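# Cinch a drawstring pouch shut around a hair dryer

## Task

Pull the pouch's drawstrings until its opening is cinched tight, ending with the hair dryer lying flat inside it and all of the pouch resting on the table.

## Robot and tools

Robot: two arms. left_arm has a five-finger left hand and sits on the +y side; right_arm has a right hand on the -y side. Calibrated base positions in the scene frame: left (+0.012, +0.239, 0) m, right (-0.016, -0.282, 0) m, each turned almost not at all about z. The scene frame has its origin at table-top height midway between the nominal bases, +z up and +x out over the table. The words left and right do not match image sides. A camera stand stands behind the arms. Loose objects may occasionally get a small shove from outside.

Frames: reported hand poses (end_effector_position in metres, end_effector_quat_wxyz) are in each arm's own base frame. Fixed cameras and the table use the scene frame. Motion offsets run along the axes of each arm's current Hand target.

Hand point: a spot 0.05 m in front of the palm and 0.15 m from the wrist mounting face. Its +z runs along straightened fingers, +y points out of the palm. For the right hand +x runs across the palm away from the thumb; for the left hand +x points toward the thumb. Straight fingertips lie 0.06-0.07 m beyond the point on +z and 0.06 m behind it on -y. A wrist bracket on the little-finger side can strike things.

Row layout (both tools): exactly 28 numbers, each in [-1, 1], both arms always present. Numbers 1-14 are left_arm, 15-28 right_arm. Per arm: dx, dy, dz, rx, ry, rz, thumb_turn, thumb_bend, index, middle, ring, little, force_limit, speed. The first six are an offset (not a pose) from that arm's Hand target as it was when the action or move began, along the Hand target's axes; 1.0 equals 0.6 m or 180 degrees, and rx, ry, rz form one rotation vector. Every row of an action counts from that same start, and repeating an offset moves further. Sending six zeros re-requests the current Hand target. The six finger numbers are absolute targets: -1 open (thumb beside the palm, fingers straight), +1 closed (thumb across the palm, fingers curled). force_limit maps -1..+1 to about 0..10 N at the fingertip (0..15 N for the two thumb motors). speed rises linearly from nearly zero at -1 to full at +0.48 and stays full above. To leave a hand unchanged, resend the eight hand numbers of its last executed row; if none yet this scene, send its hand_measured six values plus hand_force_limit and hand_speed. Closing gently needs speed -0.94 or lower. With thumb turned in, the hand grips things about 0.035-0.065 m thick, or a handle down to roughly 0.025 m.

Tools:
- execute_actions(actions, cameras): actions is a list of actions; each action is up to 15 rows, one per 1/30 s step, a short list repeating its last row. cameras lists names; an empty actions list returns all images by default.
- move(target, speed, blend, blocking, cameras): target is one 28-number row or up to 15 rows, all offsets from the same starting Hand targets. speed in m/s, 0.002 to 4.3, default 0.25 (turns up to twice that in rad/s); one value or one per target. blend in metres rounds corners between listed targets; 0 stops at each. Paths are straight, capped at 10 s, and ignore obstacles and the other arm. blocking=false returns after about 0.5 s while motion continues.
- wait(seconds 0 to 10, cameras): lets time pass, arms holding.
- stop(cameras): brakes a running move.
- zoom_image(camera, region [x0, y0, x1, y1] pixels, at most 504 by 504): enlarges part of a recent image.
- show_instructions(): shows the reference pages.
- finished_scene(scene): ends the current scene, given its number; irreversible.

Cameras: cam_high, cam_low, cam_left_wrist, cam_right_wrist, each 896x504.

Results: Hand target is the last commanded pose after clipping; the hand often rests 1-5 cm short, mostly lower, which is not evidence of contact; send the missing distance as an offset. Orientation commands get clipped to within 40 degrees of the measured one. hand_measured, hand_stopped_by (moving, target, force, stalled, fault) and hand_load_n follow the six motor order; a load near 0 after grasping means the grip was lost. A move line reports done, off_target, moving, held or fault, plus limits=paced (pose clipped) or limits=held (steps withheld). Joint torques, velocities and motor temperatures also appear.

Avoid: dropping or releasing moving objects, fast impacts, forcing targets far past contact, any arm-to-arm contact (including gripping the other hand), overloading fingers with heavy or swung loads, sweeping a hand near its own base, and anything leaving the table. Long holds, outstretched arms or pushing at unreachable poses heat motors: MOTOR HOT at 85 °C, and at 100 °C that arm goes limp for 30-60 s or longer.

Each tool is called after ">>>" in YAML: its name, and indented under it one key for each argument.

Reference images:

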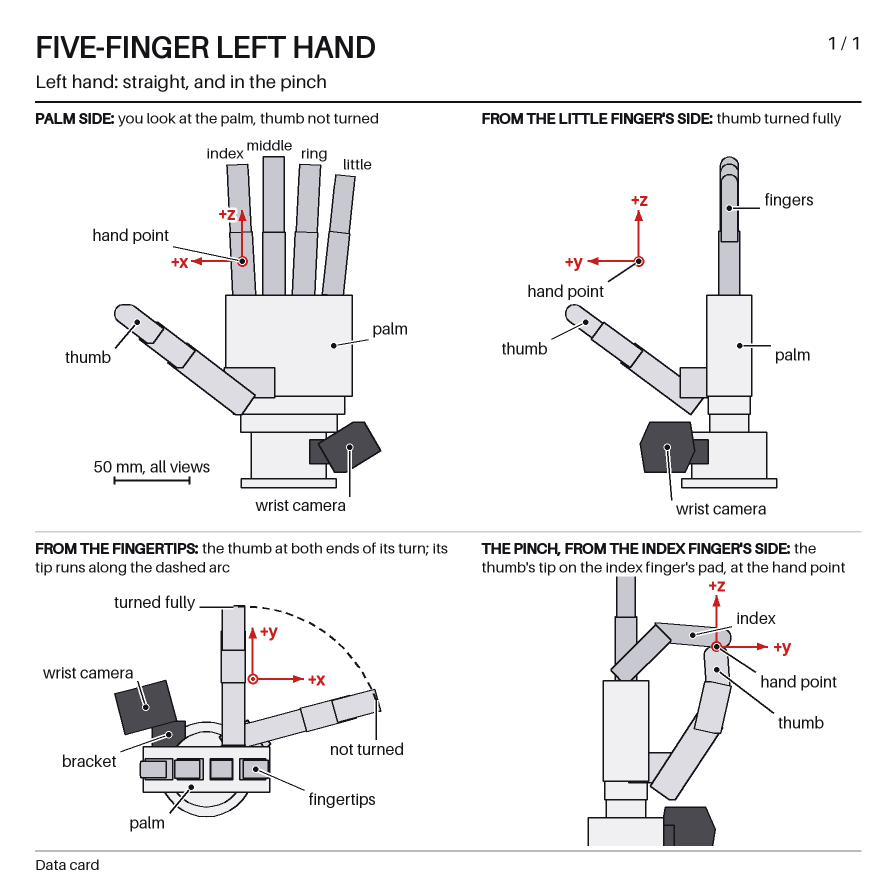

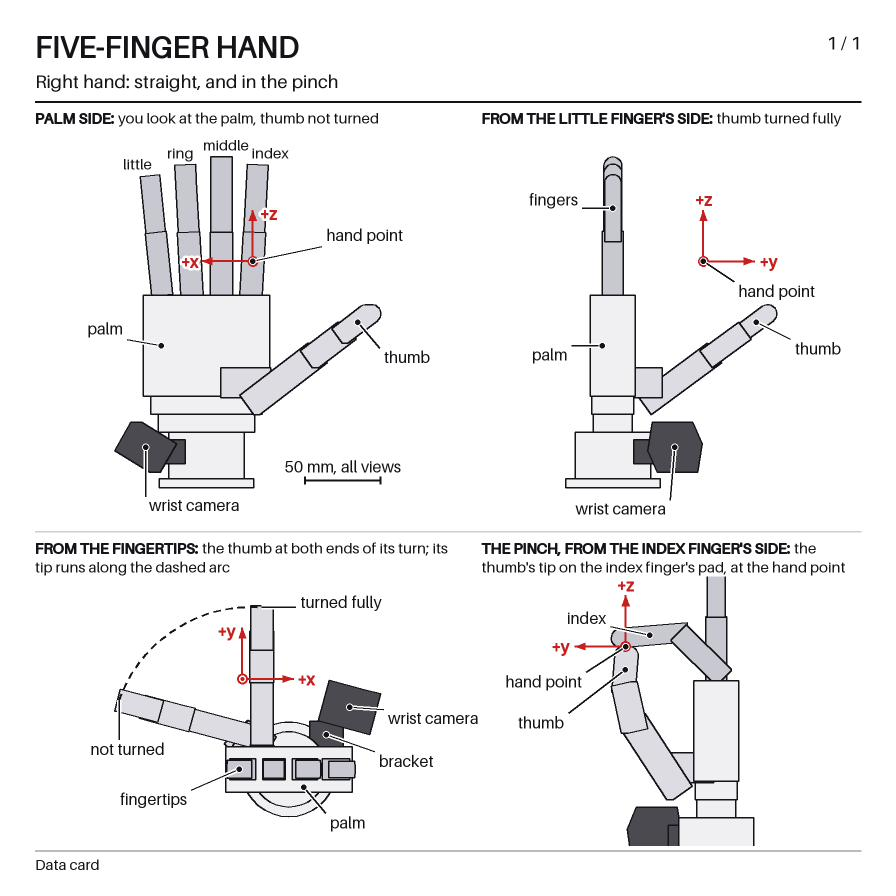

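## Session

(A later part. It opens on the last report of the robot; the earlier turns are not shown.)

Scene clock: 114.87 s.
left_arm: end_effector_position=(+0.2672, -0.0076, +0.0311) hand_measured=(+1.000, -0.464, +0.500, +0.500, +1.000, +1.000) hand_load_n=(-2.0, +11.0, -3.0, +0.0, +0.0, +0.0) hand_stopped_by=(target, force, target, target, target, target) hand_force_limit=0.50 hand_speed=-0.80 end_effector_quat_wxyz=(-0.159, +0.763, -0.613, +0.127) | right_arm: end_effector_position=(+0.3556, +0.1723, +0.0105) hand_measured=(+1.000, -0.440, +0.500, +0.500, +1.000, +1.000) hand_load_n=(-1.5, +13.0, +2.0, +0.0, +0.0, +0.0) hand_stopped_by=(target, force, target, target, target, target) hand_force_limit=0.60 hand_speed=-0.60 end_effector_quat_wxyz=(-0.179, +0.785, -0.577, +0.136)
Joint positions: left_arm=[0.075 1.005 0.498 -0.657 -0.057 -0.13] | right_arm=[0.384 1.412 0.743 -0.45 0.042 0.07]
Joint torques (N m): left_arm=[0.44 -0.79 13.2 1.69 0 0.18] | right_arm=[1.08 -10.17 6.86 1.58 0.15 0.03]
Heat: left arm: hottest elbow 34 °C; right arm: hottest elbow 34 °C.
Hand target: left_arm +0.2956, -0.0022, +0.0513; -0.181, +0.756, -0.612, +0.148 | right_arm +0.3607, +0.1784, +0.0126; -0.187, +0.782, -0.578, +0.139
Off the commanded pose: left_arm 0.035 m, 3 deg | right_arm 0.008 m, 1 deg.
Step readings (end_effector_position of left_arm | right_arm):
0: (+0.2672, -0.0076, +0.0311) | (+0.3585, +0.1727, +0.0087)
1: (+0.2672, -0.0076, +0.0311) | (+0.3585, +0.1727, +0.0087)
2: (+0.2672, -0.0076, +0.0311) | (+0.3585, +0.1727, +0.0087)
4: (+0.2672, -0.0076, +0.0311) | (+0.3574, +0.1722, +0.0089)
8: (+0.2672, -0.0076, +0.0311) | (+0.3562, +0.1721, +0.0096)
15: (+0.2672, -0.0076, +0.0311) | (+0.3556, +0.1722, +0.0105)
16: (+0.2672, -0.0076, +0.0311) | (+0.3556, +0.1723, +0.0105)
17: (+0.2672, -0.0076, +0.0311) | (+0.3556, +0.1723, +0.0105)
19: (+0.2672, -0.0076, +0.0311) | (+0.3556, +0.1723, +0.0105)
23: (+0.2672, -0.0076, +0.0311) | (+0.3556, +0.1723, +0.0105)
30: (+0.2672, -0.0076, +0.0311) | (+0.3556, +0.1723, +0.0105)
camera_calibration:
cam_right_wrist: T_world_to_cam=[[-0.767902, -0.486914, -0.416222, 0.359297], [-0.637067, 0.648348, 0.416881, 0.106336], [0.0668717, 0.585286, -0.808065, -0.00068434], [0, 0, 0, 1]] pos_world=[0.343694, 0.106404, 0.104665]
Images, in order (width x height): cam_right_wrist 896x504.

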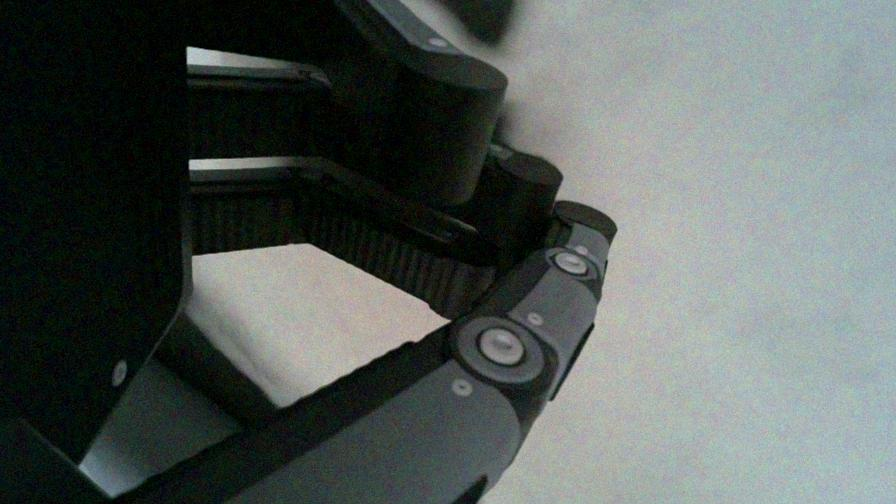

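>>> move:
  target: [0,0,0,0,0,0, 1,0.25,0.5,0.5,1,1,0.5,-0.8, 0.0908,0.0213,-0.0576,0,0,0, 1,0.26,0.5,0.5,1,1,0.6,-0.6]
  speed: 0.05
  cameras: ["cam_high","cam_right_wrist"]

>>> zoom_image:
  camera: "cam_high"
  region: [330, 170, 480, 340]

Scene clock: 117.13 s.
left_arm: end_effector_position=(+0.2672, -0.0083, +0.0312) hand_measured=(+1.000, -0.464, +0.500, +0.500, +1.000, +1.000) hand_load_n=(-2.0, +10.5, -2.5, +0.0, +0.0, +0.0) hand_stopped_by=(target, force, target, target, target, target) hand_force_limit=0.50 hand_speed=-0.80 end_effector_quat_wxyz=(-0.158, +0.763, -0.614, +0.129) | right_arm: end_effector_position=(+0.3539, +0.1274, +0.0362) hand_measured=(+1.000, -0.440, +0.500, +0.500, +1.000, +1.000) hand_load_n=(-1.0, +11.5, +2.5, +0.0, +0.0, +0.0) hand_stopped_by=(target, force, target, target, target, target) hand_force_limit=0.60 hand_speed=-0.60 end_effector_quat_wxyz=(-0.192, +0.779, -0.582, +0.136)
Joint positions: left_arm=[0.075 1.005 0.498 -0.657 -0.053 -0.13] | right_arm=[0.255 1.308 0.72 -0.509 -0.027 -0.026]
Joint torques (N m): left_arm=[0.44 -0.91 13.2 1.66 -0.13 0.18] | right_arm=[-0.91 -10.87 6.22 0.47 0.09 -0.33]
Heat: left arm: hottest elbow 34 °C; right arm: hottest elbow 34 °C.
Hand target: left_arm +0.2956, -0.0021, +0.0513; -0.181, +0.756, -0.612, +0.147 | right_arm +0.3508, +0.1184, +0.0377; -0.187, +0.782, -0.578, +0.139
Off the commanded pose: left_arm 0.035 m, 3 deg | right_arm 0.010 m, 1 deg.
move: off_target (left_arm)
camera_calibration:
cam_right_wrist: T_world_to_cam=[[-0.767673, -0.466877, -0.438981, 0.344926], [-0.635043, 0.646163, 0.423314, 0.12299], [0.0860177, 0.603738, -0.792528, 0.0367476], [0, 0, 0, 1]] pos_world=[0.339734, 0.0593804, 0.128476]
Images, in order (width x height): cam_high 896x504, cam_right_wrist 896x504.

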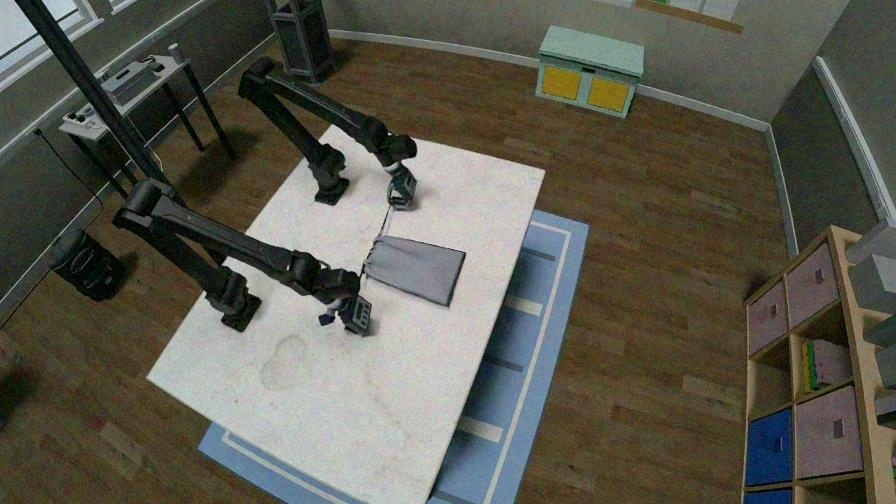

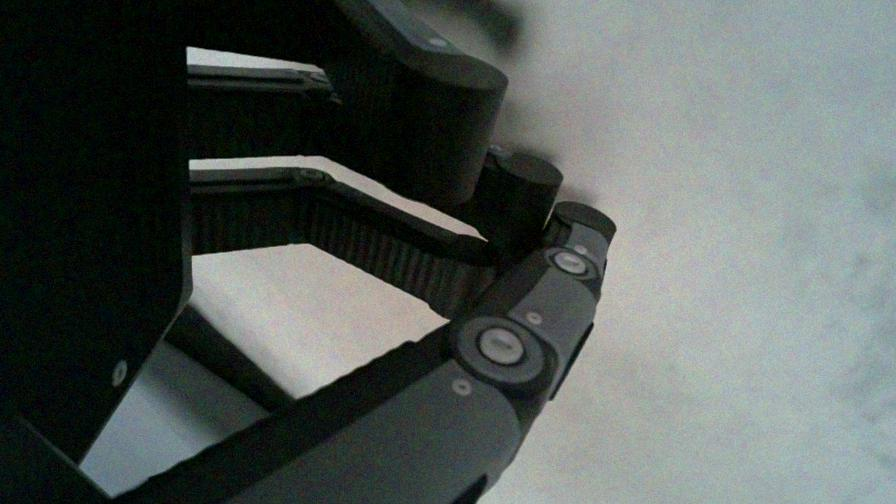

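Scaled by 2.965.

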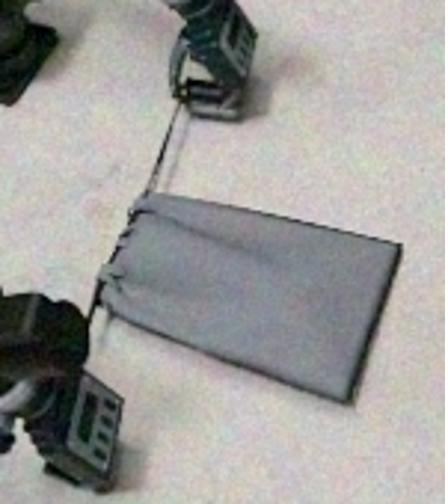

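>>> move:
  target: [-0.0327,-0.0062,0.0032,0,0,0, 1,0.25,0.5,0.5,1,1,0.5,-0.8, 0.0723,0.0505,-0.007,0,0,0, 1,0.26,0.5,0.5,1,1,0.6,-0.6]
  speed: 0.04
  cameras: ["cam_high","cam_right_wrist","cam_left_wrist"]

>>> zoom_image:
  camera: "cam_high"
  region: [330, 170, 480, 340]

Scene clock: 119.70 s.
left_arm: end_effector_position=(+0.2666, +0.0029, +0.0304) hand_measured=(+1.000, -0.464, +0.500, +0.500, +1.000, +1.000) hand_load_n=(+1.5, +8.0, -1.5, +0.0, +0.0, +0.0) hand_stopped_by=(target, force, target, target, target, target) hand_force_limit=0.50 hand_speed=-0.80 end_effector_quat_wxyz=(-0.149, +0.767, -0.609, +0.135) | right_arm: end_effector_position=(+0.3354, +0.0835, +0.0273) hand_measured=(+1.000, -0.440, +0.500, +0.500, +1.000, +1.000) hand_load_n=(+0.0, +11.5, +2.0, +0.0, +0.0, +0.0) hand_stopped_by=(target, force, target, target, target, target) hand_force_limit=0.60 hand_speed=-0.60 end_effector_quat_wxyz=(-0.193, +0.777, -0.586, +0.124)
Joint positions: left_arm=[0.141 1.012 0.498 -0.652 -0.009 -0.086] | right_arm=[0.123 1.261 0.652 -0.509 -0.102 -0.131]
Joint torques (N m): left_arm=[1.08 -0.91 13.56 1.7 -0.5 0.42] | right_arm=[-1.85 -9.52 6.02 1.14 0.55 -0.53]
Heat: left arm: hottest elbow 34 °C; right arm: hottest elbow 34 °C.
Hand target: left_arm +0.2956, +0.0178, +0.0513; -0.181, +0.756, -0.612, +0.148 | right_arm +0.3358, +0.0685, +0.0278; -0.187, +0.782, -0.578, +0.139
Off the commanded pose: left_arm 0.039 m, 4 deg | right_arm 0.015 m, 2 deg.
move: off_target (left_arm, right_arm)
camera_calibration:
cam_left_wrist: T_world_to_cam=[[0.946136, -0.0361636, 0.321745, -0.25648], [-0.183384, -0.878829, 0.440489, 0.0315639], [0.266829, -0.475765, -0.838123, 0.0706969], [0, 0, 0, 1]] pos_world=[0.229589, 0.0520992, 0.12787]
cam_right_wrist: T_world_to_cam=[[-0.777426, -0.456035, -0.433174, 0.308565], [-0.624506, 0.641607, 0.445345, 0.139573], [0.0748348, 0.616743, -0.783599, 0.0601641], [0, 0, 0, 1]] pos_world=[0.322548, 0.0140596, 0.118649]
Images, in order (width x height): cam_high 896x504, cam_left_wrist 896x504, cam_right_wrist 896x504.

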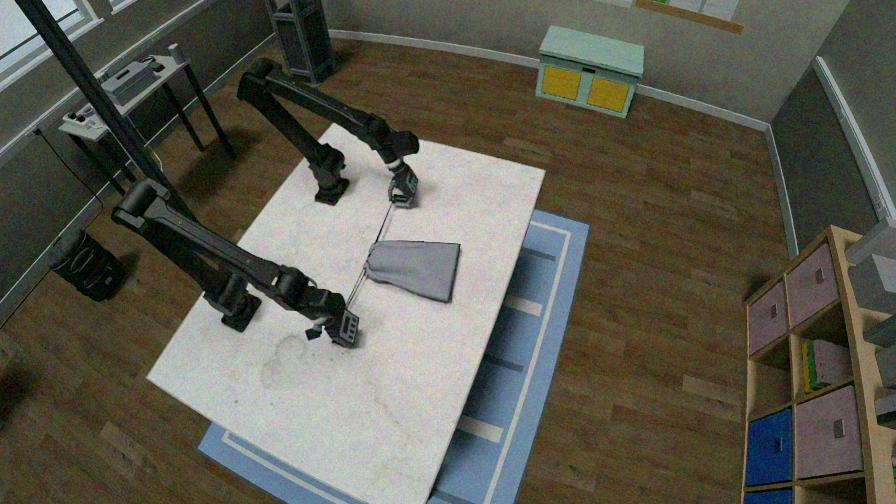

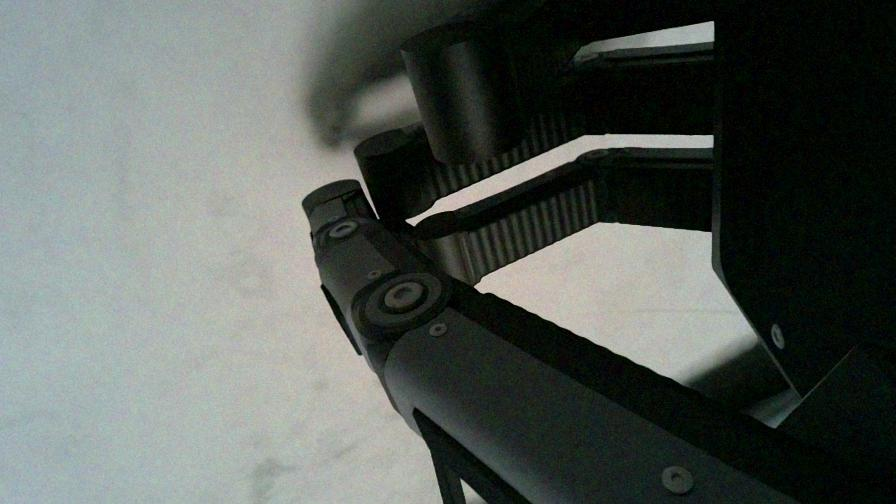

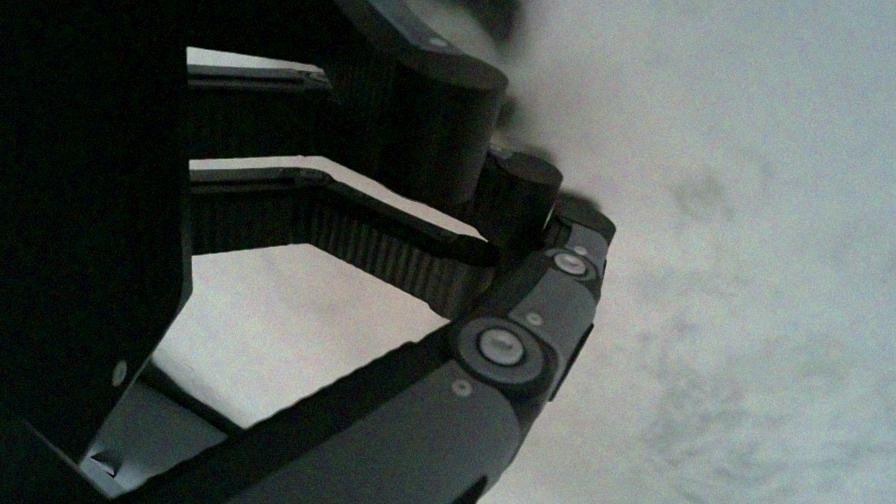

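Scaled by 2.965.

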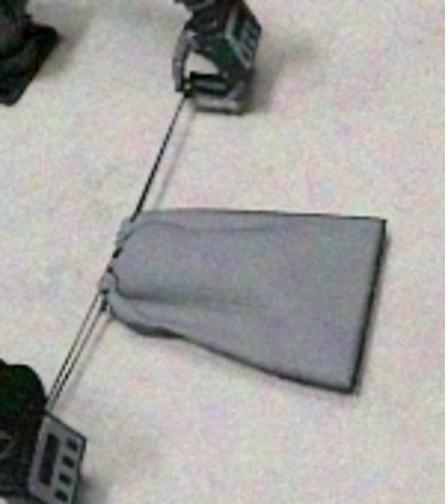

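>>> move:
  target: [-0.0327,-0.0062,0.0032,0,0,0, 1,0.25,0.5,0.5,1,1,0.5,-0.8, 0.0590,0.0315,-0.0160,0,0,0, 1,0.26,0.5,0.5,1,1,0.6,-0.6]
  speed: 0.04
  cameras: ["cam_high"]

>>> zoom_image:
  camera: "cam_high"
  region: [330, 190, 480, 360]

Scene clock: 121.87 s.
left_arm: end_effector_position=(+0.2663, +0.0146, +0.0304) hand_measured=(+1.000, -0.464, +0.500, +0.500, +1.000, +1.000) hand_load_n=(+3.5, +8.5, -1.0, +0.0, +0.0, +0.0) hand_stopped_by=(target, force, target, target, target, target) hand_force_limit=0.50 hand_speed=-0.80 end_effector_quat_wxyz=(-0.140, +0.770, -0.606, +0.141) | right_arm: end_effector_position=(+0.3285, +0.0507, +0.0280) hand_measured=(+1.000, -0.440, +0.500, +0.500, +1.000, +1.000) hand_load_n=(+1.5, +11.5, +2.0, +0.0, +0.0, +0.0) hand_stopped_by=(target, force, target, target, target, target) hand_force_limit=0.60 hand_speed=-0.60 end_effector_quat_wxyz=(-0.204, +0.773, -0.589, +0.121)
Joint positions: left_arm=[0.207 1.025 0.504 -0.652 0.035 -0.037] | right_arm=[0.005 1.231 0.626 -0.517 -0.171 -0.225]
Joint torques (N m): left_arm=[1.73 -1.03 13.72 1.84 -0.9 0.58] | right_arm=[-2.9 -9.41 6.16 0.53 0.97 -0.7]
Heat: left arm: hottest elbow 35 °C; right arm: hottest elbow 34 °C.
Hand target: left_arm +0.2957, +0.0379, +0.0512; -0.181, +0.756, -0.612, +0.148 | right_arm +0.3258, +0.0284, +0.0278; -0.187, +0.782, -0.578, +0.139
Off the commanded pose: left_arm 0.043 m, 5 deg | right_arm 0.022 m, 3 deg.
move: off_target (left_arm, right_arm)
Images, in order (width x height): cam_high 896x504.

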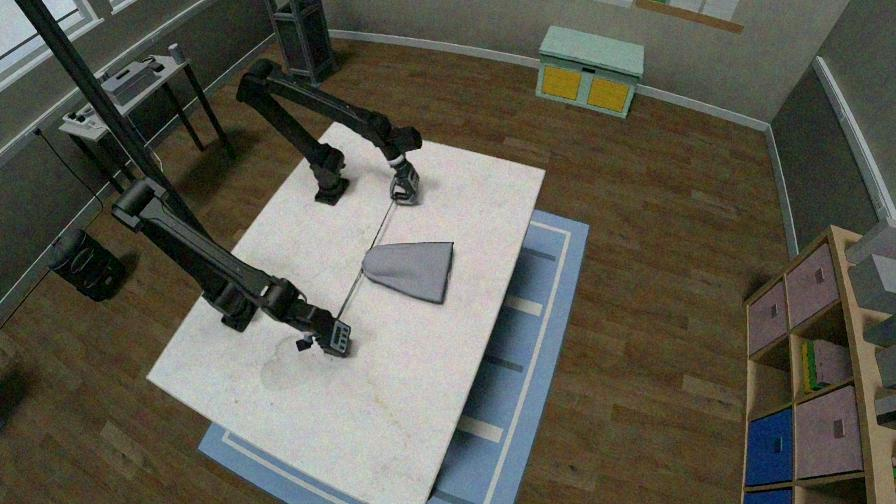

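Scaled by 2.965.

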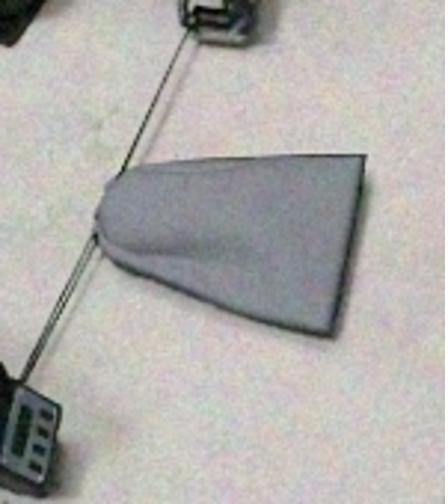

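>>> move:
  target: [-0.0327,-0.0062,0.0032,0,0,0, 1,0.25,0.5,0.5,1,1,0.5,-0.8, 0.0434,0.0189,-0.0102,0,0,0, 1,0.26,0.5,0.5,1,1,0.6,-0.6]
  speed: 0.04
  cameras: ["cam_high","cam_low","cam_right_wrist","cam_left_wrist"]

>>> zoom_image:
  camera: "cam_high"
  region: [330, 210, 460, 340]

>>> zoom_image:
  camera: "cam_low"
  region: [340, 230, 520, 330]

Scene clock: 123.87 s.
left_arm: end_effector_position=(+0.2684, +0.0465, +0.0317) hand_measured=(+1.000, -0.462, +0.500, +0.500, +1.000, +1.000) hand_load_n=(+1.0, +1.5, +0.0, +0.5, +0.0, +0.0) hand_stopped_by=(target, force, target, target, target, target) hand_force_limit=0.50 hand_speed=-0.80 end_effector_quat_wxyz=(-0.155, +0.764, -0.612, +0.132) | right_arm: end_effector_position=(+0.3267, +0.0039, +0.0272) hand_measured=(+1.000, -0.440, +0.500, +0.500, +1.000, +1.000) hand_load_n=(-1.5, +11.5, +2.0, +0.0, +0.0, +0.0) hand_stopped_by=(target, force, target, target, target, target) hand_force_limit=0.60 hand_speed=-0.60 end_effector_quat_wxyz=(-0.190, +0.779, -0.581, +0.138)
Joint positions: left_arm=[0.302 1.045 0.522 -0.64 0.044 0.073] | right_arm=[-0.119 1.225 0.626 -0.533 -0.187 -0.366]
Joint torques (N m): left_arm=[0.26 -1.14 13.15 1.73 0.11 0.19] | right_arm=[-0.79 -9.41 6 0.44 -0.17 -0.29]
Heat: left arm: hottest elbow 35 °C; right arm: hottest elbow 34 °C.
Hand target: left_arm +0.2956, +0.0579, +0.0511; -0.181, +0.756, -0.612, +0.148 | right_arm +0.3211, -0.0003, +0.0281; -0.187, +0.782, -0.578, +0.139
Off the commanded pose: left_arm 0.035 m, 4 deg | right_arm 0.007 m, 1 deg.
move: off_target (left_arm)
camera_calibration:
cam_left_wrist: T_world_to_cam=[[0.945073, -0.0463269, 0.32356, -0.256379], [-0.189499, -0.884221, 0.426899, 0.0719474], [0.266322, -0.464765, -0.844432, 0.0917955], [0, 0, 0, 1]] pos_world=[0.231484, 0.0944035, 0.129755]
cam_right_wrist: T_world_to_cam=[[-0.767048, -0.469861, -0.436885, 0.26216], [-0.635581, 0.649451, 0.417432, 0.189643], [0.0876002, 0.597867, -0.796795, 0.106081], [0, 0, 0, 1]] pos_world=[0.31233, -0.0634075, 0.119895]

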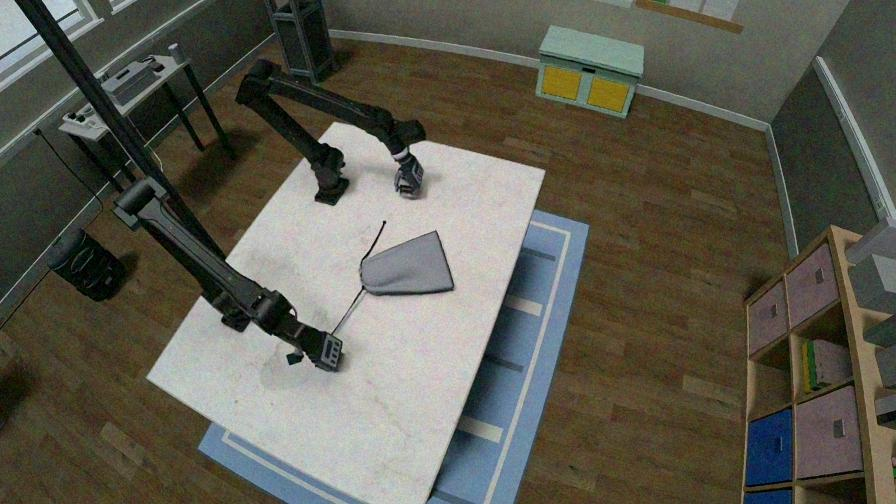

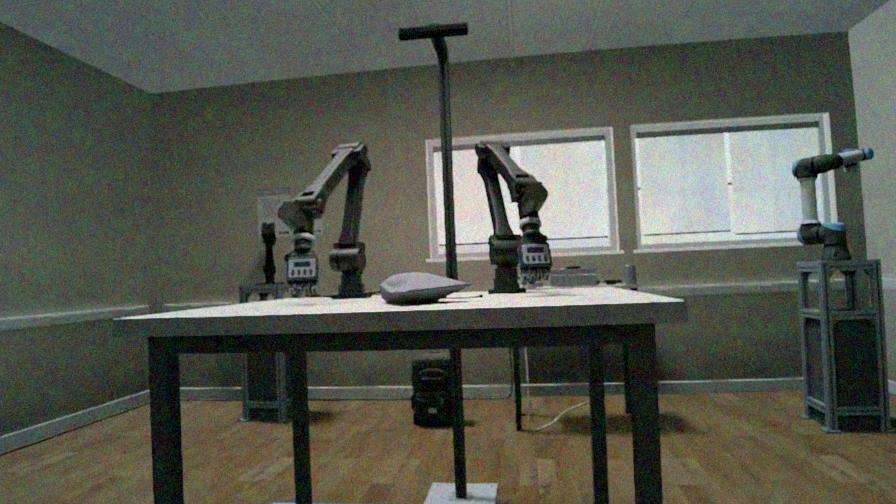

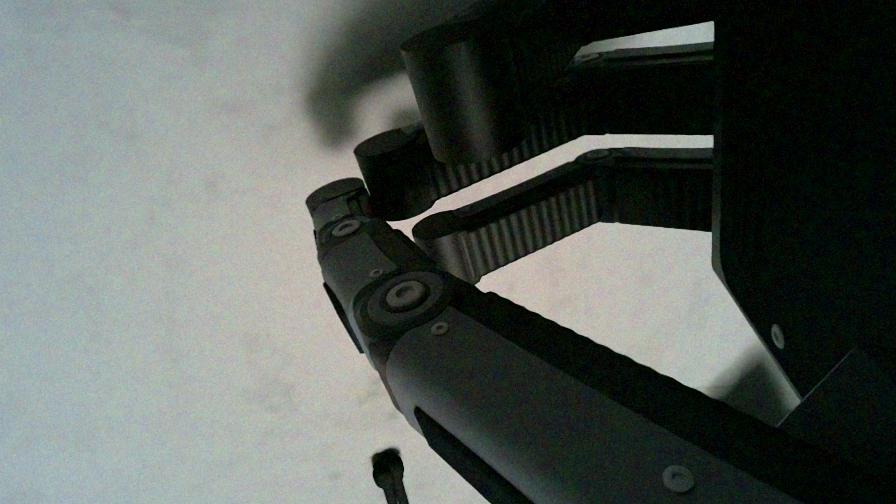

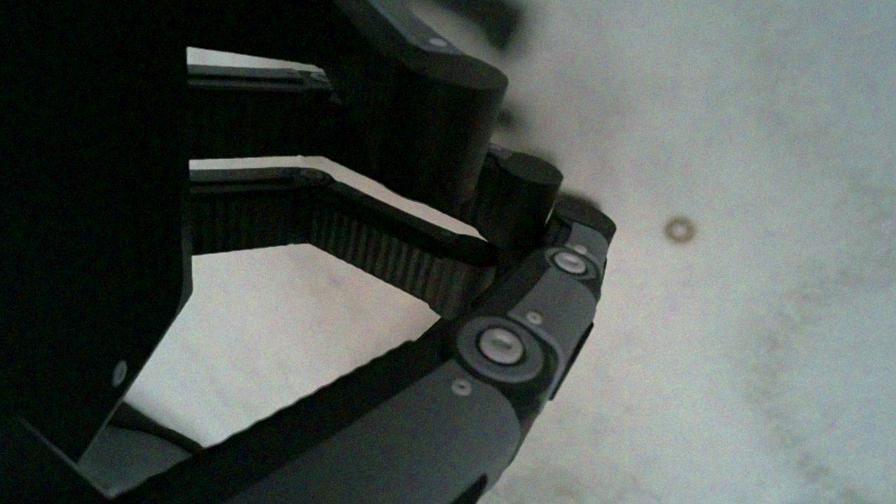

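Scaled by 3.877.

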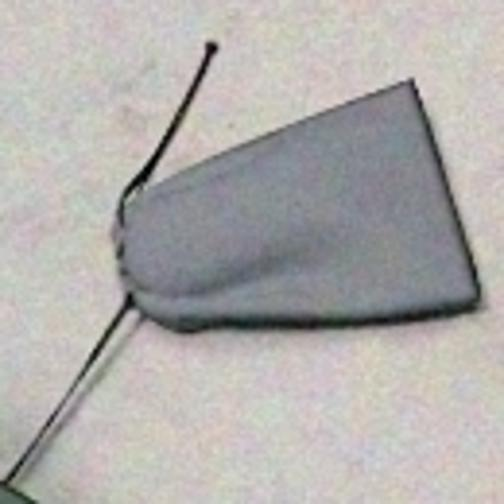

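Scaled by 2.800.

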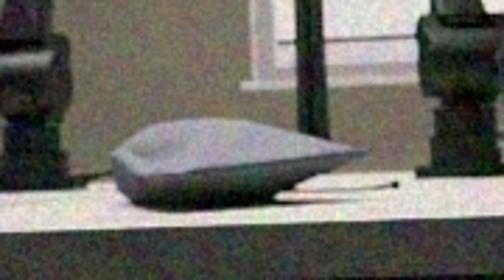

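>>> move:
  target:
    - [0,-0.0303,-0.0594,0,0,0, 1,-1,0.5,0.5,1,1,0,-0.5, 0,0,0,0,0,0, 1,0.26,0.5,0.5,1,1,0.6,-0.6]
    - [0.1728,0.052,-0.0827,0,0,0, 1,-1,0.5,0.5,1,1,0,-0.5, 0,0,0,0,0,0, 1,0.26,0.5,0.5,1,1,0.6,-0.6]
    - [0.1728,0.0907,-0.0068,0,0,0, 1,-1,0.5,0.5,1,1,0,-0.5, 0,0,0,0,0,0, 1,0.26,0.5,0.5,1,1,0.6,-0.6]
  speed: 0.1
  blend: [0.015,0.015,0]
  cameras: ["cam_left_wrist"]

Scene clock: 127.90 s.
left_arm: end_effector_position=(+0.2690, -0.0515, +0.0355) hand_measured=(+1.000, -1.000, +0.500, +0.500, +1.000, +1.000) hand_load_n=(+0.0, +0.0, +0.0, +0.0, +0.0, +0.0) hand_stopped_by=(target, target, target, target, target, target) hand_force_limit=0.00 hand_speed=-0.50 end_effector_quat_wxyz=(-0.182, +0.753, -0.615, +0.148) | right_arm: end_effector_position=(+0.3267, +0.0040, +0.0272) hand_measured=(+1.000, -0.440, +0.500, +0.500, +1.000, +1.000) hand_load_n=(-1.5, +11.5, +2.0, +0.5, +0.0, +0.0) hand_stopped_by=(target, force, target, target, target, target) hand_force_limit=0.60 hand_speed=-0.60 end_effector_quat_wxyz=(-0.190, +0.779, -0.581, +0.138)
Joint positions: left_arm=[-0.123 0.958 0.476 -0.637 -0.148 -0.291] | right_arm=[-0.119 1.225 0.626 -0.533 -0.187 -0.366]
Joint torques (N m): left_arm=[-0.85 -0.62 7.49 1.78 -0.15 -0.17] | right_arm=[-0.44 -9.11 5.97 0.39 -0.15 -0.26]
Heat: left arm: hottest elbow 34 °C; right arm: hottest elbow 34 °C.
Hand target: left_arm +0.2681, -0.0540, +0.0303; -0.181, +0.756, -0.612, +0.148 | right_arm +0.3211, -0.0002, +0.0281; -0.187, +0.782, -0.578, +0.139
Off the commanded pose: left_arm 0.006 m, 0 deg | right_arm 0.007 m, 1 deg.
move: done
camera_calibration:
cam_left_wrist: T_world_to_cam=[[0.923284, -0.0693402, 0.377809, -0.260015], [-0.226963, -0.891995, 0.390938, -0.0053359], [0.309896, -0.446696, -0.839302, 0.0382783], [0, 0, 0, 1]] pos_world=[0.226995, -0.00569037, 0.132449]
Images, in order (width x height): cam_left_wrist 896x504.

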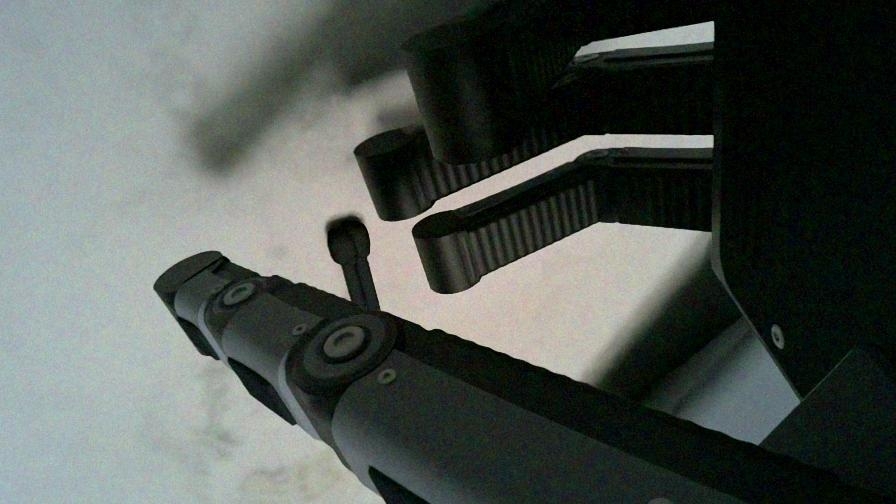

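>>> move:
  target: [0.0213,0.0252,0.0477,0,0,0, 1,-1,0.5,0.5,1,1,0,-0.5, 0,0,0,0,0,0, 1,0.26,0.5,0.5,1,1,0.6,-0.6]
  speed: 0.06
  cameras: ["cam_left_wrist"]

Scene clock: 129.63 s.
left_arm: end_effector_position=(+0.2719, -0.0643, +0.0028) hand_measured=(+1.000, -1.000, +0.500, +0.500, +1.000, +1.000) hand_load_n=(+0.0, -0.5, +0.0, +0.0, +0.0, +0.0) hand_stopped_by=(target, target, target, target, target, target) hand_force_limit=0.00 hand_speed=-0.50 end_effector_quat_wxyz=(-0.182, +0.753, -0.615, +0.147) | right_arm: end_effector_position=(+0.3267, +0.0040, +0.0272) hand_measured=(+1.000, -0.440, +0.500, +0.500, +1.000, +1.000) hand_load_n=(-1.5, +11.5, +2.0, +0.0, +0.0, +0.0) hand_stopped_by=(target, force, target, target, target, target) hand_force_limit=0.60 hand_speed=-0.60 end_effector_quat_wxyz=(-0.190, +0.779, -0.581, +0.138)
Joint positions: left_arm=[-0.176 1.054 0.429 -0.503 -0.171 -0.339] | right_arm=[-0.119 1.225 0.626 -0.533 -0.187 -0.366]
Joint torques (N m): left_arm=[-0.73 -1.08 6.8 1.72 -0.16 -0.18] | right_arm=[-0.79 -9.23 6 0.42 -0.17 -0.27]
Heat: left arm: hottest elbow 34 °C; right arm: hottest elbow 34 °C.
Hand target: left_arm +0.2701, -0.0666, -0.0021; -0.181, +0.756, -0.612, +0.147 | right_arm +0.3211, -0.0002, +0.0281; -0.187, +0.782, -0.578, +0.139
Off the commanded pose: left_arm 0.006 m, 1 deg | right_arm 0.007 m, 1 deg.
move: done
camera_calibration:
cam_left_wrist: T_world_to_cam=[[0.923425, -0.069827, 0.377374, -0.251254], [-0.227194, -0.891954, 0.390898, -0.00320349], [0.309305, -0.446702, -0.839517, 0.00450235], [0, 0, 0, 1]] pos_world=[0.229894, -0.0183905, 0.0998488]
Images, in order (width x height): cam_left_wrist 896x504.

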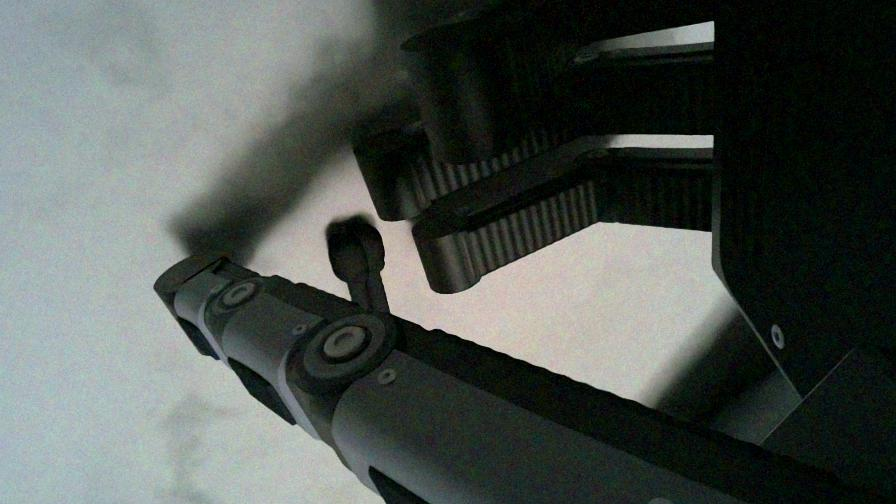

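>>> execute_actions:
  actions:
    - [[0,0,0,0,0,0, 1,0.2,0.5,0.5,1,1,0.2,-0.6, 0,0,0,0,0,0, 1,0.26,0.5,0.5,1,1,0.6,-0.6]]
    - [[0,0,0,0,0,0, 1,0.2,0.5,0.5,1,1,0.2,-0.6, 0,0,0,0,0,0, 1,0.26,0.5,0.5,1,1,0.6,-0.6]]
    - [[0,0,0,0,0,0, 1,0.24,0.5,0.5,1,1,0.6,-0.7, 0,0,0,0,0,0, 1,0.26,0.5,0.5,1,1,0.6,-0.6]]
  cameras: ["cam_left_wrist"]

Scene clock: 131.70 s.
left_arm: end_effector_position=(+0.2722, -0.0643, +0.0029) hand_measured=(+1.000, -0.422, +0.500, +0.500, +1.000, +1.000) hand_load_n=(+1.5, +15.0, +0.0, +1.5, +0.0, +0.0) hand_stopped_by=(target, force, target, target, target, target) hand_force_limit=0.60 hand_speed=-0.70 end_effector_quat_wxyz=(-0.183, +0.753, -0.614, +0.148) | right_arm: end_effector_position=(+0.3267, +0.0040, +0.0272) hand_measured=(+1.000, -0.440, +0.500, +0.500, +1.000, +1.000) hand_load_n=(-1.0, +11.5, +2.0, +0.0, +0.0, +0.0) hand_stopped_by=(target, force, target, target, target, target) hand_force_limit=0.60 hand_speed=-0.60 end_effector_quat_wxyz=(-0.190, +0.779, -0.581, +0.138)
Joint positions: left_arm=[-0.176 1.054 0.429 -0.502 -0.171 -0.34] | right_arm=[-0.119 1.225 0.626 -0.533 -0.187 -0.367]
Joint torques (N m): left_arm=[-0.79 -0.97 6.82 1.77 -0.16 -0.16] | right_arm=[-0.44 -9.29 6.08 0.42 -0.13 -0.26]
Heat: left arm: hottest elbow 34 °C; right arm: hottest elbow 34 °C.
Hand target: left_arm +0.2702, -0.0665, -0.0020; -0.181, +0.756, -0.612, +0.148 | right_arm +0.3211, -0.0003, +0.0281; -0.187, +0.782, -0.578, +0.139
Off the commanded pose: left_arm 0.006 m, 0 deg | right_arm 0.007 m, 1 deg.
Step readings (end_effector_position of left_arm | right_arm):
0: (+0.2721, -0.0643, +0.0028) | (+0.3267, +0.0040, +0.0272)
1: (+0.2721, -0.0643, +0.0028) | (+0.3267, +0.0040, +0.0272)
2: (+0.2721, -0.0643, +0.0028) | (+0.3267, +0.0040, +0.0272)
4: (+0.2721, -0.0643, +0.0028) | (+0.3267, +0.0040, +0.0272)
8: (+0.2721, -0.0643, +0.0028) | (+0.3267, +0.0040, +0.0272)
15: (+0.2722, -0.0643, +0.0029) | (+0.3267, +0.0040, +0.0272)
16: (+0.2722, -0.0643, +0.0029) | (+0.3267, +0.0040, +0.0272)
17: (+0.2722, -0.0643, +0.0029) | (+0.3267, +0.0040, +0.0272)
19: (+0.2722, -0.0643, +0.0029) | (+0.3267, +0.0040, +0.0272)
23: (+0.2722, -0.0643, +0.0029) | (+0.3267, +0.0040, +0.0272)
30: (+0.2722, -0.0643, +0.0029) | (+0.3267, +0.0040, +0.0272)
31: (+0.2722, -0.0643, +0.0029) | (+0.3267, +0.0040, +0.0272)
32: (+0.2722, -0.0643, +0.0029) | (+0.3267, +0.0040, +0.0272)
34: (+0.2722, -0.0643, +0.0029) | (+0.3267, +0.0040, +0.0272)
38: (+0.2722, -0.0643, +0.0029) | (+0.3267, +0.0040, +0.0272)
45: (+0.2722, -0.0643, +0.0029) | (+0.3267, +0.0040, +0.0272)
camera_calibration:
cam_left_wrist: T_world_to_cam=[[0.923172, -0.0685976, 0.378216, -0.251451], [-0.22647, -0.892101, 0.390981, -0.00342446], [0.310587, -0.446597, -0.839099, 0.00406128], [0, 0, 0, 1]] pos_world=[0.230096, -0.0184901, 0.0998495]
Images, in order (width x height): cam_left_wrist 896x504.

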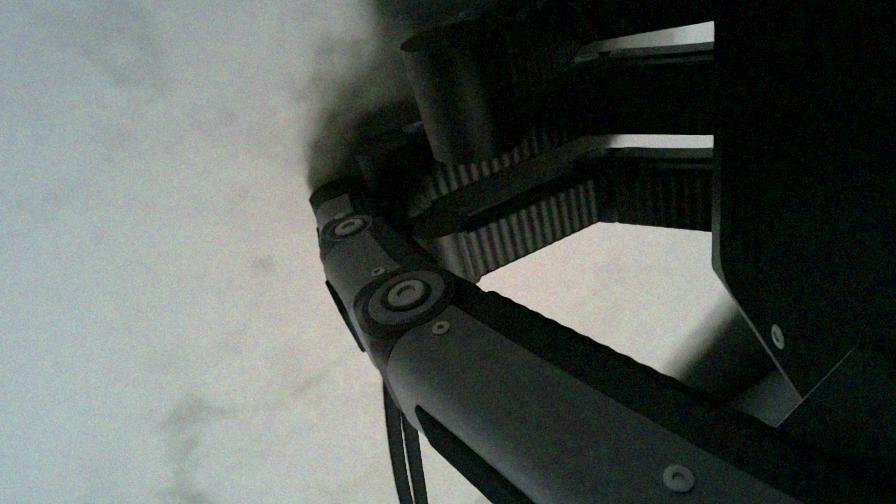

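>>> move:
  target: [-0.0815,-0.0382,-0.0367,0,0,0, 1,0.24,0.5,0.5,1,1,0.6,-0.7, 0,0,0,0,0,0, 1,0.26,0.5,0.5,1,1,0.6,-0.6]
  speed: 0.05
  cameras: ["cam_high"]

>>> zoom_image:
  camera: "cam_high"
  region: [330, 190, 480, 360]

Scene clock: 133.90 s.
left_arm: end_effector_position=(+0.2590, -0.0194, +0.0151) hand_measured=(+1.000, -0.422, +0.500, +0.500, +1.000, +1.000) hand_load_n=(+1.5, +15.0, +0.5, +1.5, +0.5, +0.0) hand_stopped_by=(target, force, target, target, target, target) hand_force_limit=0.60 hand_speed=-0.70 end_effector_quat_wxyz=(-0.171, +0.761, -0.611, +0.139) | right_arm: end_effector_position=(+0.3267, +0.0040, +0.0272) hand_measured=(+1.000, -0.440, +0.500, +0.500, +1.000, +1.000) hand_load_n=(-1.0, +11.5, +2.0, +0.0, +0.0, +0.0) hand_stopped_by=(target, force, target, target, target, target) hand_force_limit=0.60 hand_speed=-0.60 end_effector_quat_wxyz=(-0.190, +0.779, -0.581, +0.138)
Joint positions: left_arm=[0.023 0.978 0.429 -0.585 -0.081 -0.176] | right_arm=[-0.119 1.225 0.626 -0.533 -0.187 -0.367]
Joint torques (N m): left_arm=[0.38 -1.49 10.65 0.7 0.03 0.16] | right_arm=[-0.62 -9.29 6.01 0.36 -0.16 -0.25]
Heat: left arm: hottest elbow 34 °C; right arm: hottest elbow 34 °C.
Hand target: left_arm +0.2701, -0.0165, +0.0278; -0.181, +0.756, -0.612, +0.148 | right_arm +0.3211, -0.0003, +0.0281; -0.187, +0.782, -0.578, +0.139
Off the commanded pose: left_arm 0.017 m, 2 deg | right_arm 0.007 m, 1 deg.
move: off_target (left_arm)
Images, in order (width x height): cam_high 896x504.

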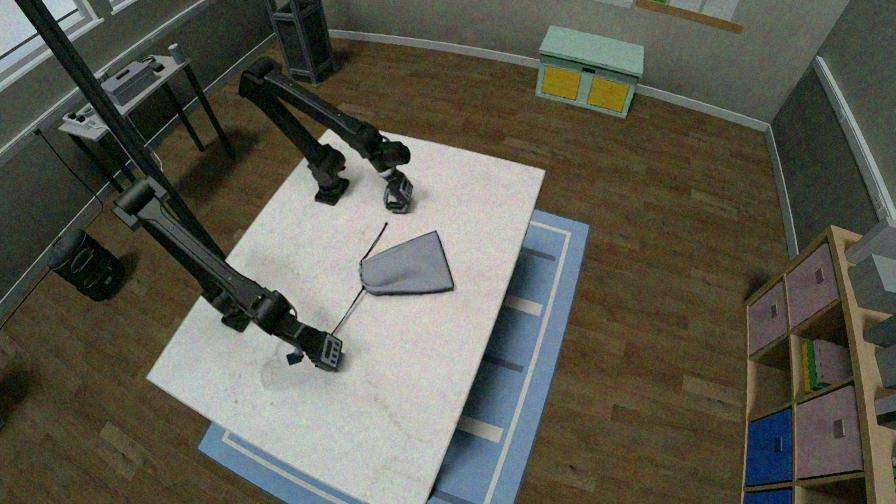

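Scaled by 2.965.

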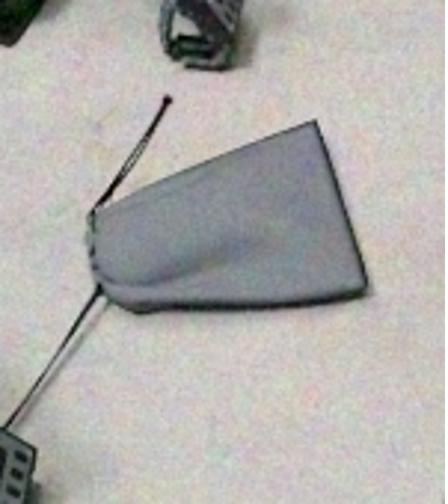

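>>> move:
  target:
    - [0,-0.0227,-0.0446,0,0,0, 1,-1,0.5,0.5,1,1,0,-0.5, 0,0,0,0,0,0, 1,0.26,0.5,0.5,1,1,0.6,-0.6]
    - [0.0815,-0.0072,-0.0523,0,0,0, 1,-1,0.5,0.5,1,1,0,-0.5, 0,0,0,0,0,0, 1,0.26,0.5,0.5,1,1,0.6,-0.6]
    - [0.0888,0.0152,-0.0118,0,0,0, 1,-1,0.5,0.5,1,1,0,-0.5, 0,0,0,0,0,0, 1,0.26,0.5,0.5,1,1,0.6,-0.6]
  speed: 0.1
  blend: [0.015,0.015,0]
  cameras: ["cam_left_wrist"]

Scene clock: 137.77 s.
left_arm: end_effector_position=(+0.2596, -0.0663, +0.0248) hand_measured=(+1.000, -1.000, +0.500, +0.500, +1.000, +1.000) hand_load_n=(+0.0, +0.0, +0.0, +0.0, +0.0, +0.0) hand_stopped_by=(target, target, target, target, target, target) hand_force_limit=0.00 hand_speed=-0.50 end_effector_quat_wxyz=(-0.176, +0.755, -0.617, +0.136) | right_arm: end_effector_position=(+0.3267, +0.0040, +0.0272) hand_measured=(+1.000, -0.440, +0.500, +0.500, +1.000, +1.000) hand_load_n=(-1.0, +11.5, +2.0, +0.0, +0.0, +0.0) hand_stopped_by=(target, force, target, target, target, target) hand_force_limit=0.60 hand_speed=-0.60 end_effector_quat_wxyz=(-0.190, +0.779, -0.581, +0.138)
Joint positions: left_arm=[-0.194 0.978 0.462 -0.639 -0.178 -0.356] | right_arm=[-0.119 1.225 0.626 -0.533 -0.187 -0.367]
Joint torques (N m): left_arm=[-0.85 -0.44 9.63 1.83 -0.16 -0.16] | right_arm=[-0.73 -9.23 6.06 0.39 -0.14 -0.28]
Heat: left arm: hottest elbow 33 °C; right arm: hottest elbow 34 °C.
Hand target: left_arm +0.2703, -0.0710, +0.0302; -0.181, +0.756, -0.612, +0.148 | right_arm +0.3211, -0.0003, +0.0281; -0.187, +0.782, -0.578, +0.139
Off the commanded pose: left_arm 0.013 m, 2 deg | right_arm 0.007 m, 1 deg.
move: off_target (left_arm); blend cut to 0.0141 m at target 2
camera_calibration:
cam_left_wrist: T_world_to_cam=[[0.932686, -0.0712617, 0.35358, -0.250166], [-0.217063, -0.893799, 0.392438, -0.019203], [0.288064, -0.442771, -0.849102, 0.0318506], [0, 0, 0, 1]] pos_world=[0.219983, -0.0208883, 0.123034]
Images, in order (width x height): cam_left_wrist 896x504.

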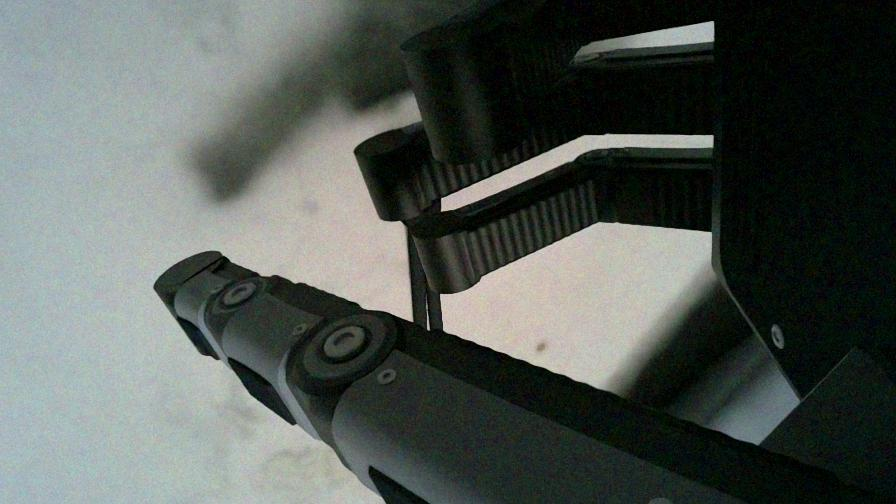

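>>> move:
  target: [0,-0.0378,-0.0743,0,0,0, 1,-1,0.5,0.5,1,1,0,-0.5, 0,0,0,0,0,0, 1,0.26,0.5,0.5,1,1,0.6,-0.6]
  speed: 0.1
  cameras: ["cam_left_wrist"]

Scene clock: 139.33 s.
left_arm: end_effector_position=(+0.2492, -0.0643, +0.0549) hand_measured=(+1.000, -1.000, +0.500, +0.500, +1.000, +1.000) hand_load_n=(+0.0, +0.0, +0.0, +0.0, +0.0, +0.0) hand_stopped_by=(target, target, target, target, target, target) hand_force_limit=0.00 hand_speed=-0.50 end_effector_quat_wxyz=(-0.169, +0.756, -0.620, +0.123) | right_arm: end_effector_position=(+0.3267, +0.0040, +0.0272) hand_measured=(+1.000, -0.440, +0.500, +0.500, +1.000, +1.000) hand_load_n=(-1.0, +11.5, +2.0, +0.0, +0.0, +0.0) hand_stopped_by=(target, force, target, target, target, target) hand_force_limit=0.60 hand_speed=-0.60 end_effector_quat_wxyz=(-0.190, +0.779, -0.581, +0.138)
Joint positions: left_arm=[-0.194 0.911 0.521 -0.796 -0.178 -0.356] | right_arm=[-0.119 1.225 0.626 -0.533 -0.187 -0.367]
Joint torques (N m): left_arm=[-0.85 -1.32 13.64 0.64 -0.16 -0.15] | right_arm=[-0.91 -9.47 5.98 0.42 -0.17 -0.27]
Heat: left arm: hottest elbow 33 °C; right arm: hottest elbow 34 °C.
Hand target: left_arm +0.2702, -0.0709, +0.0802; -0.181, +0.756, -0.612, +0.148 | right_arm +0.3211, -0.0003, +0.0281; -0.187, +0.782, -0.578, +0.139
Off the commanded pose: left_arm 0.034 m, 3 deg | right_arm 0.007 m, 1 deg.
move: off_target (left_arm)
camera_calibration:
cam_left_wrist: T_world_to_cam=[[0.942966, -0.0729319, 0.324803, -0.252053], [-0.204889, -0.896155, 0.393608, -0.0347278], [0.262367, -0.437707, -0.859986, 0.068582], [0, 0, 0, 1]] pos_world=[0.212569, -0.0194854, 0.154516]
Images, in order (width x height): cam_left_wrist 896x504.

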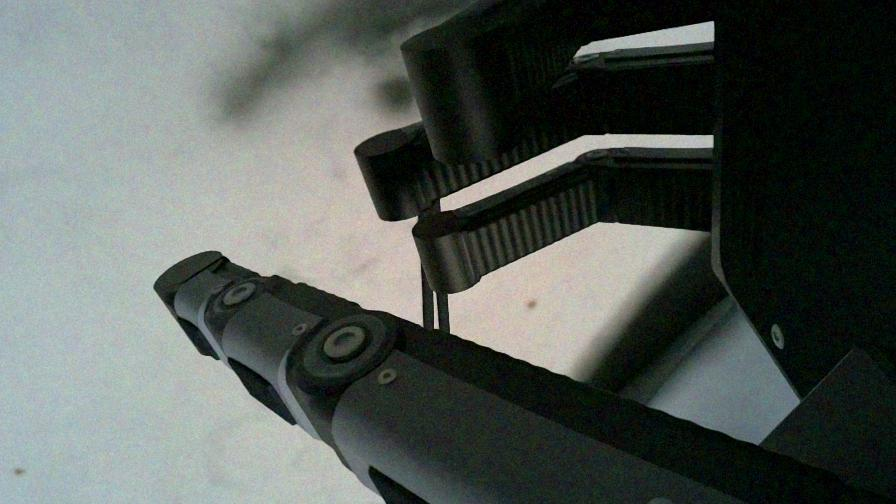

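>>> move:
  target: [0.0103,0.0237,0.0818,0,0,0, 1,-1,0.5,0.5,1,1,0,-0.5, 0,0,0,0,0,0, 1,0.26,0.5,0.5,1,1,0.6,-0.6]
  speed: 0.1
  cameras: ["cam_left_wrist"]

Scene clock: 141.33 s.
left_arm: end_effector_position=(+0.2822, -0.0726, +0.0352) hand_measured=(+1.000, -1.000, +0.500, +0.500, +1.000, +1.000) hand_load_n=(+0.0, +0.0, +0.0, +0.5, +0.5, +0.0) hand_stopped_by=(target, target, target, target, target, target) hand_force_limit=0.00 hand_speed=-0.50 end_effector_quat_wxyz=(-0.182, +0.753, -0.614, +0.148) | right_arm: end_effector_position=(+0.3267, +0.0040, +0.0272) hand_measured=(+1.000, -0.440, +0.500, +0.500, +1.000, +1.000) hand_load_n=(-1.0, +11.5, +2.0, +0.0, +0.0, -0.5) hand_stopped_by=(target, force, target, target, target, target) hand_force_limit=0.60 hand_speed=-0.60 end_effector_quat_wxyz=(-0.190, +0.779, -0.581, +0.138)
Joint positions: left_arm=[-0.202 1.021 0.511 -0.621 -0.182 -0.363] | right_arm=[-0.119 1.225 0.626 -0.533 -0.187 -0.367]
Joint torques (N m): left_arm=[-0.79 -0.62 7.34 1.92 -0.18 -0.16] | right_arm=[-0.44 -9.41 6.01 0.39 -0.16 -0.26]
Heat: left arm: hottest elbow 34 °C; right arm: hottest elbow 34 °C.
Hand target: left_arm +0.2809, -0.0751, +0.0300; -0.181, +0.756, -0.612, +0.148 | right_arm +0.3211, -0.0003, +0.0281; -0.187, +0.782, -0.578, +0.139
Off the commanded pose: left_arm 0.006 m, 0 deg | right_arm 0.007 m, 1 deg.
move: done
camera_calibration:
cam_left_wrist: T_world_to_cam=[[0.923309, -0.0691702, 0.377778, -0.273496], [-0.226847, -0.891948, 0.391112, -0.0211552], [0.309905, -0.446815, -0.839235, 0.0246112], [0, 0, 0, 1]] pos_world=[0.240095, -0.0267904, 0.132249]
Images, in order (width x height): cam_left_wrist 896x504.

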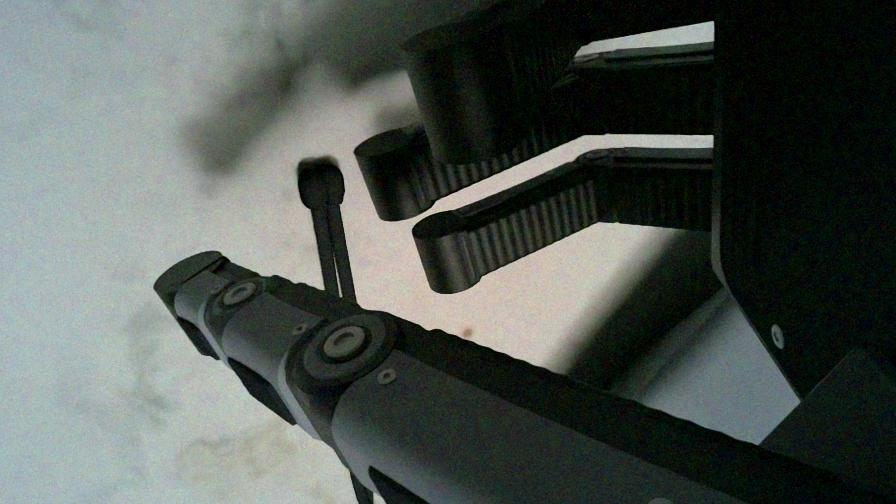

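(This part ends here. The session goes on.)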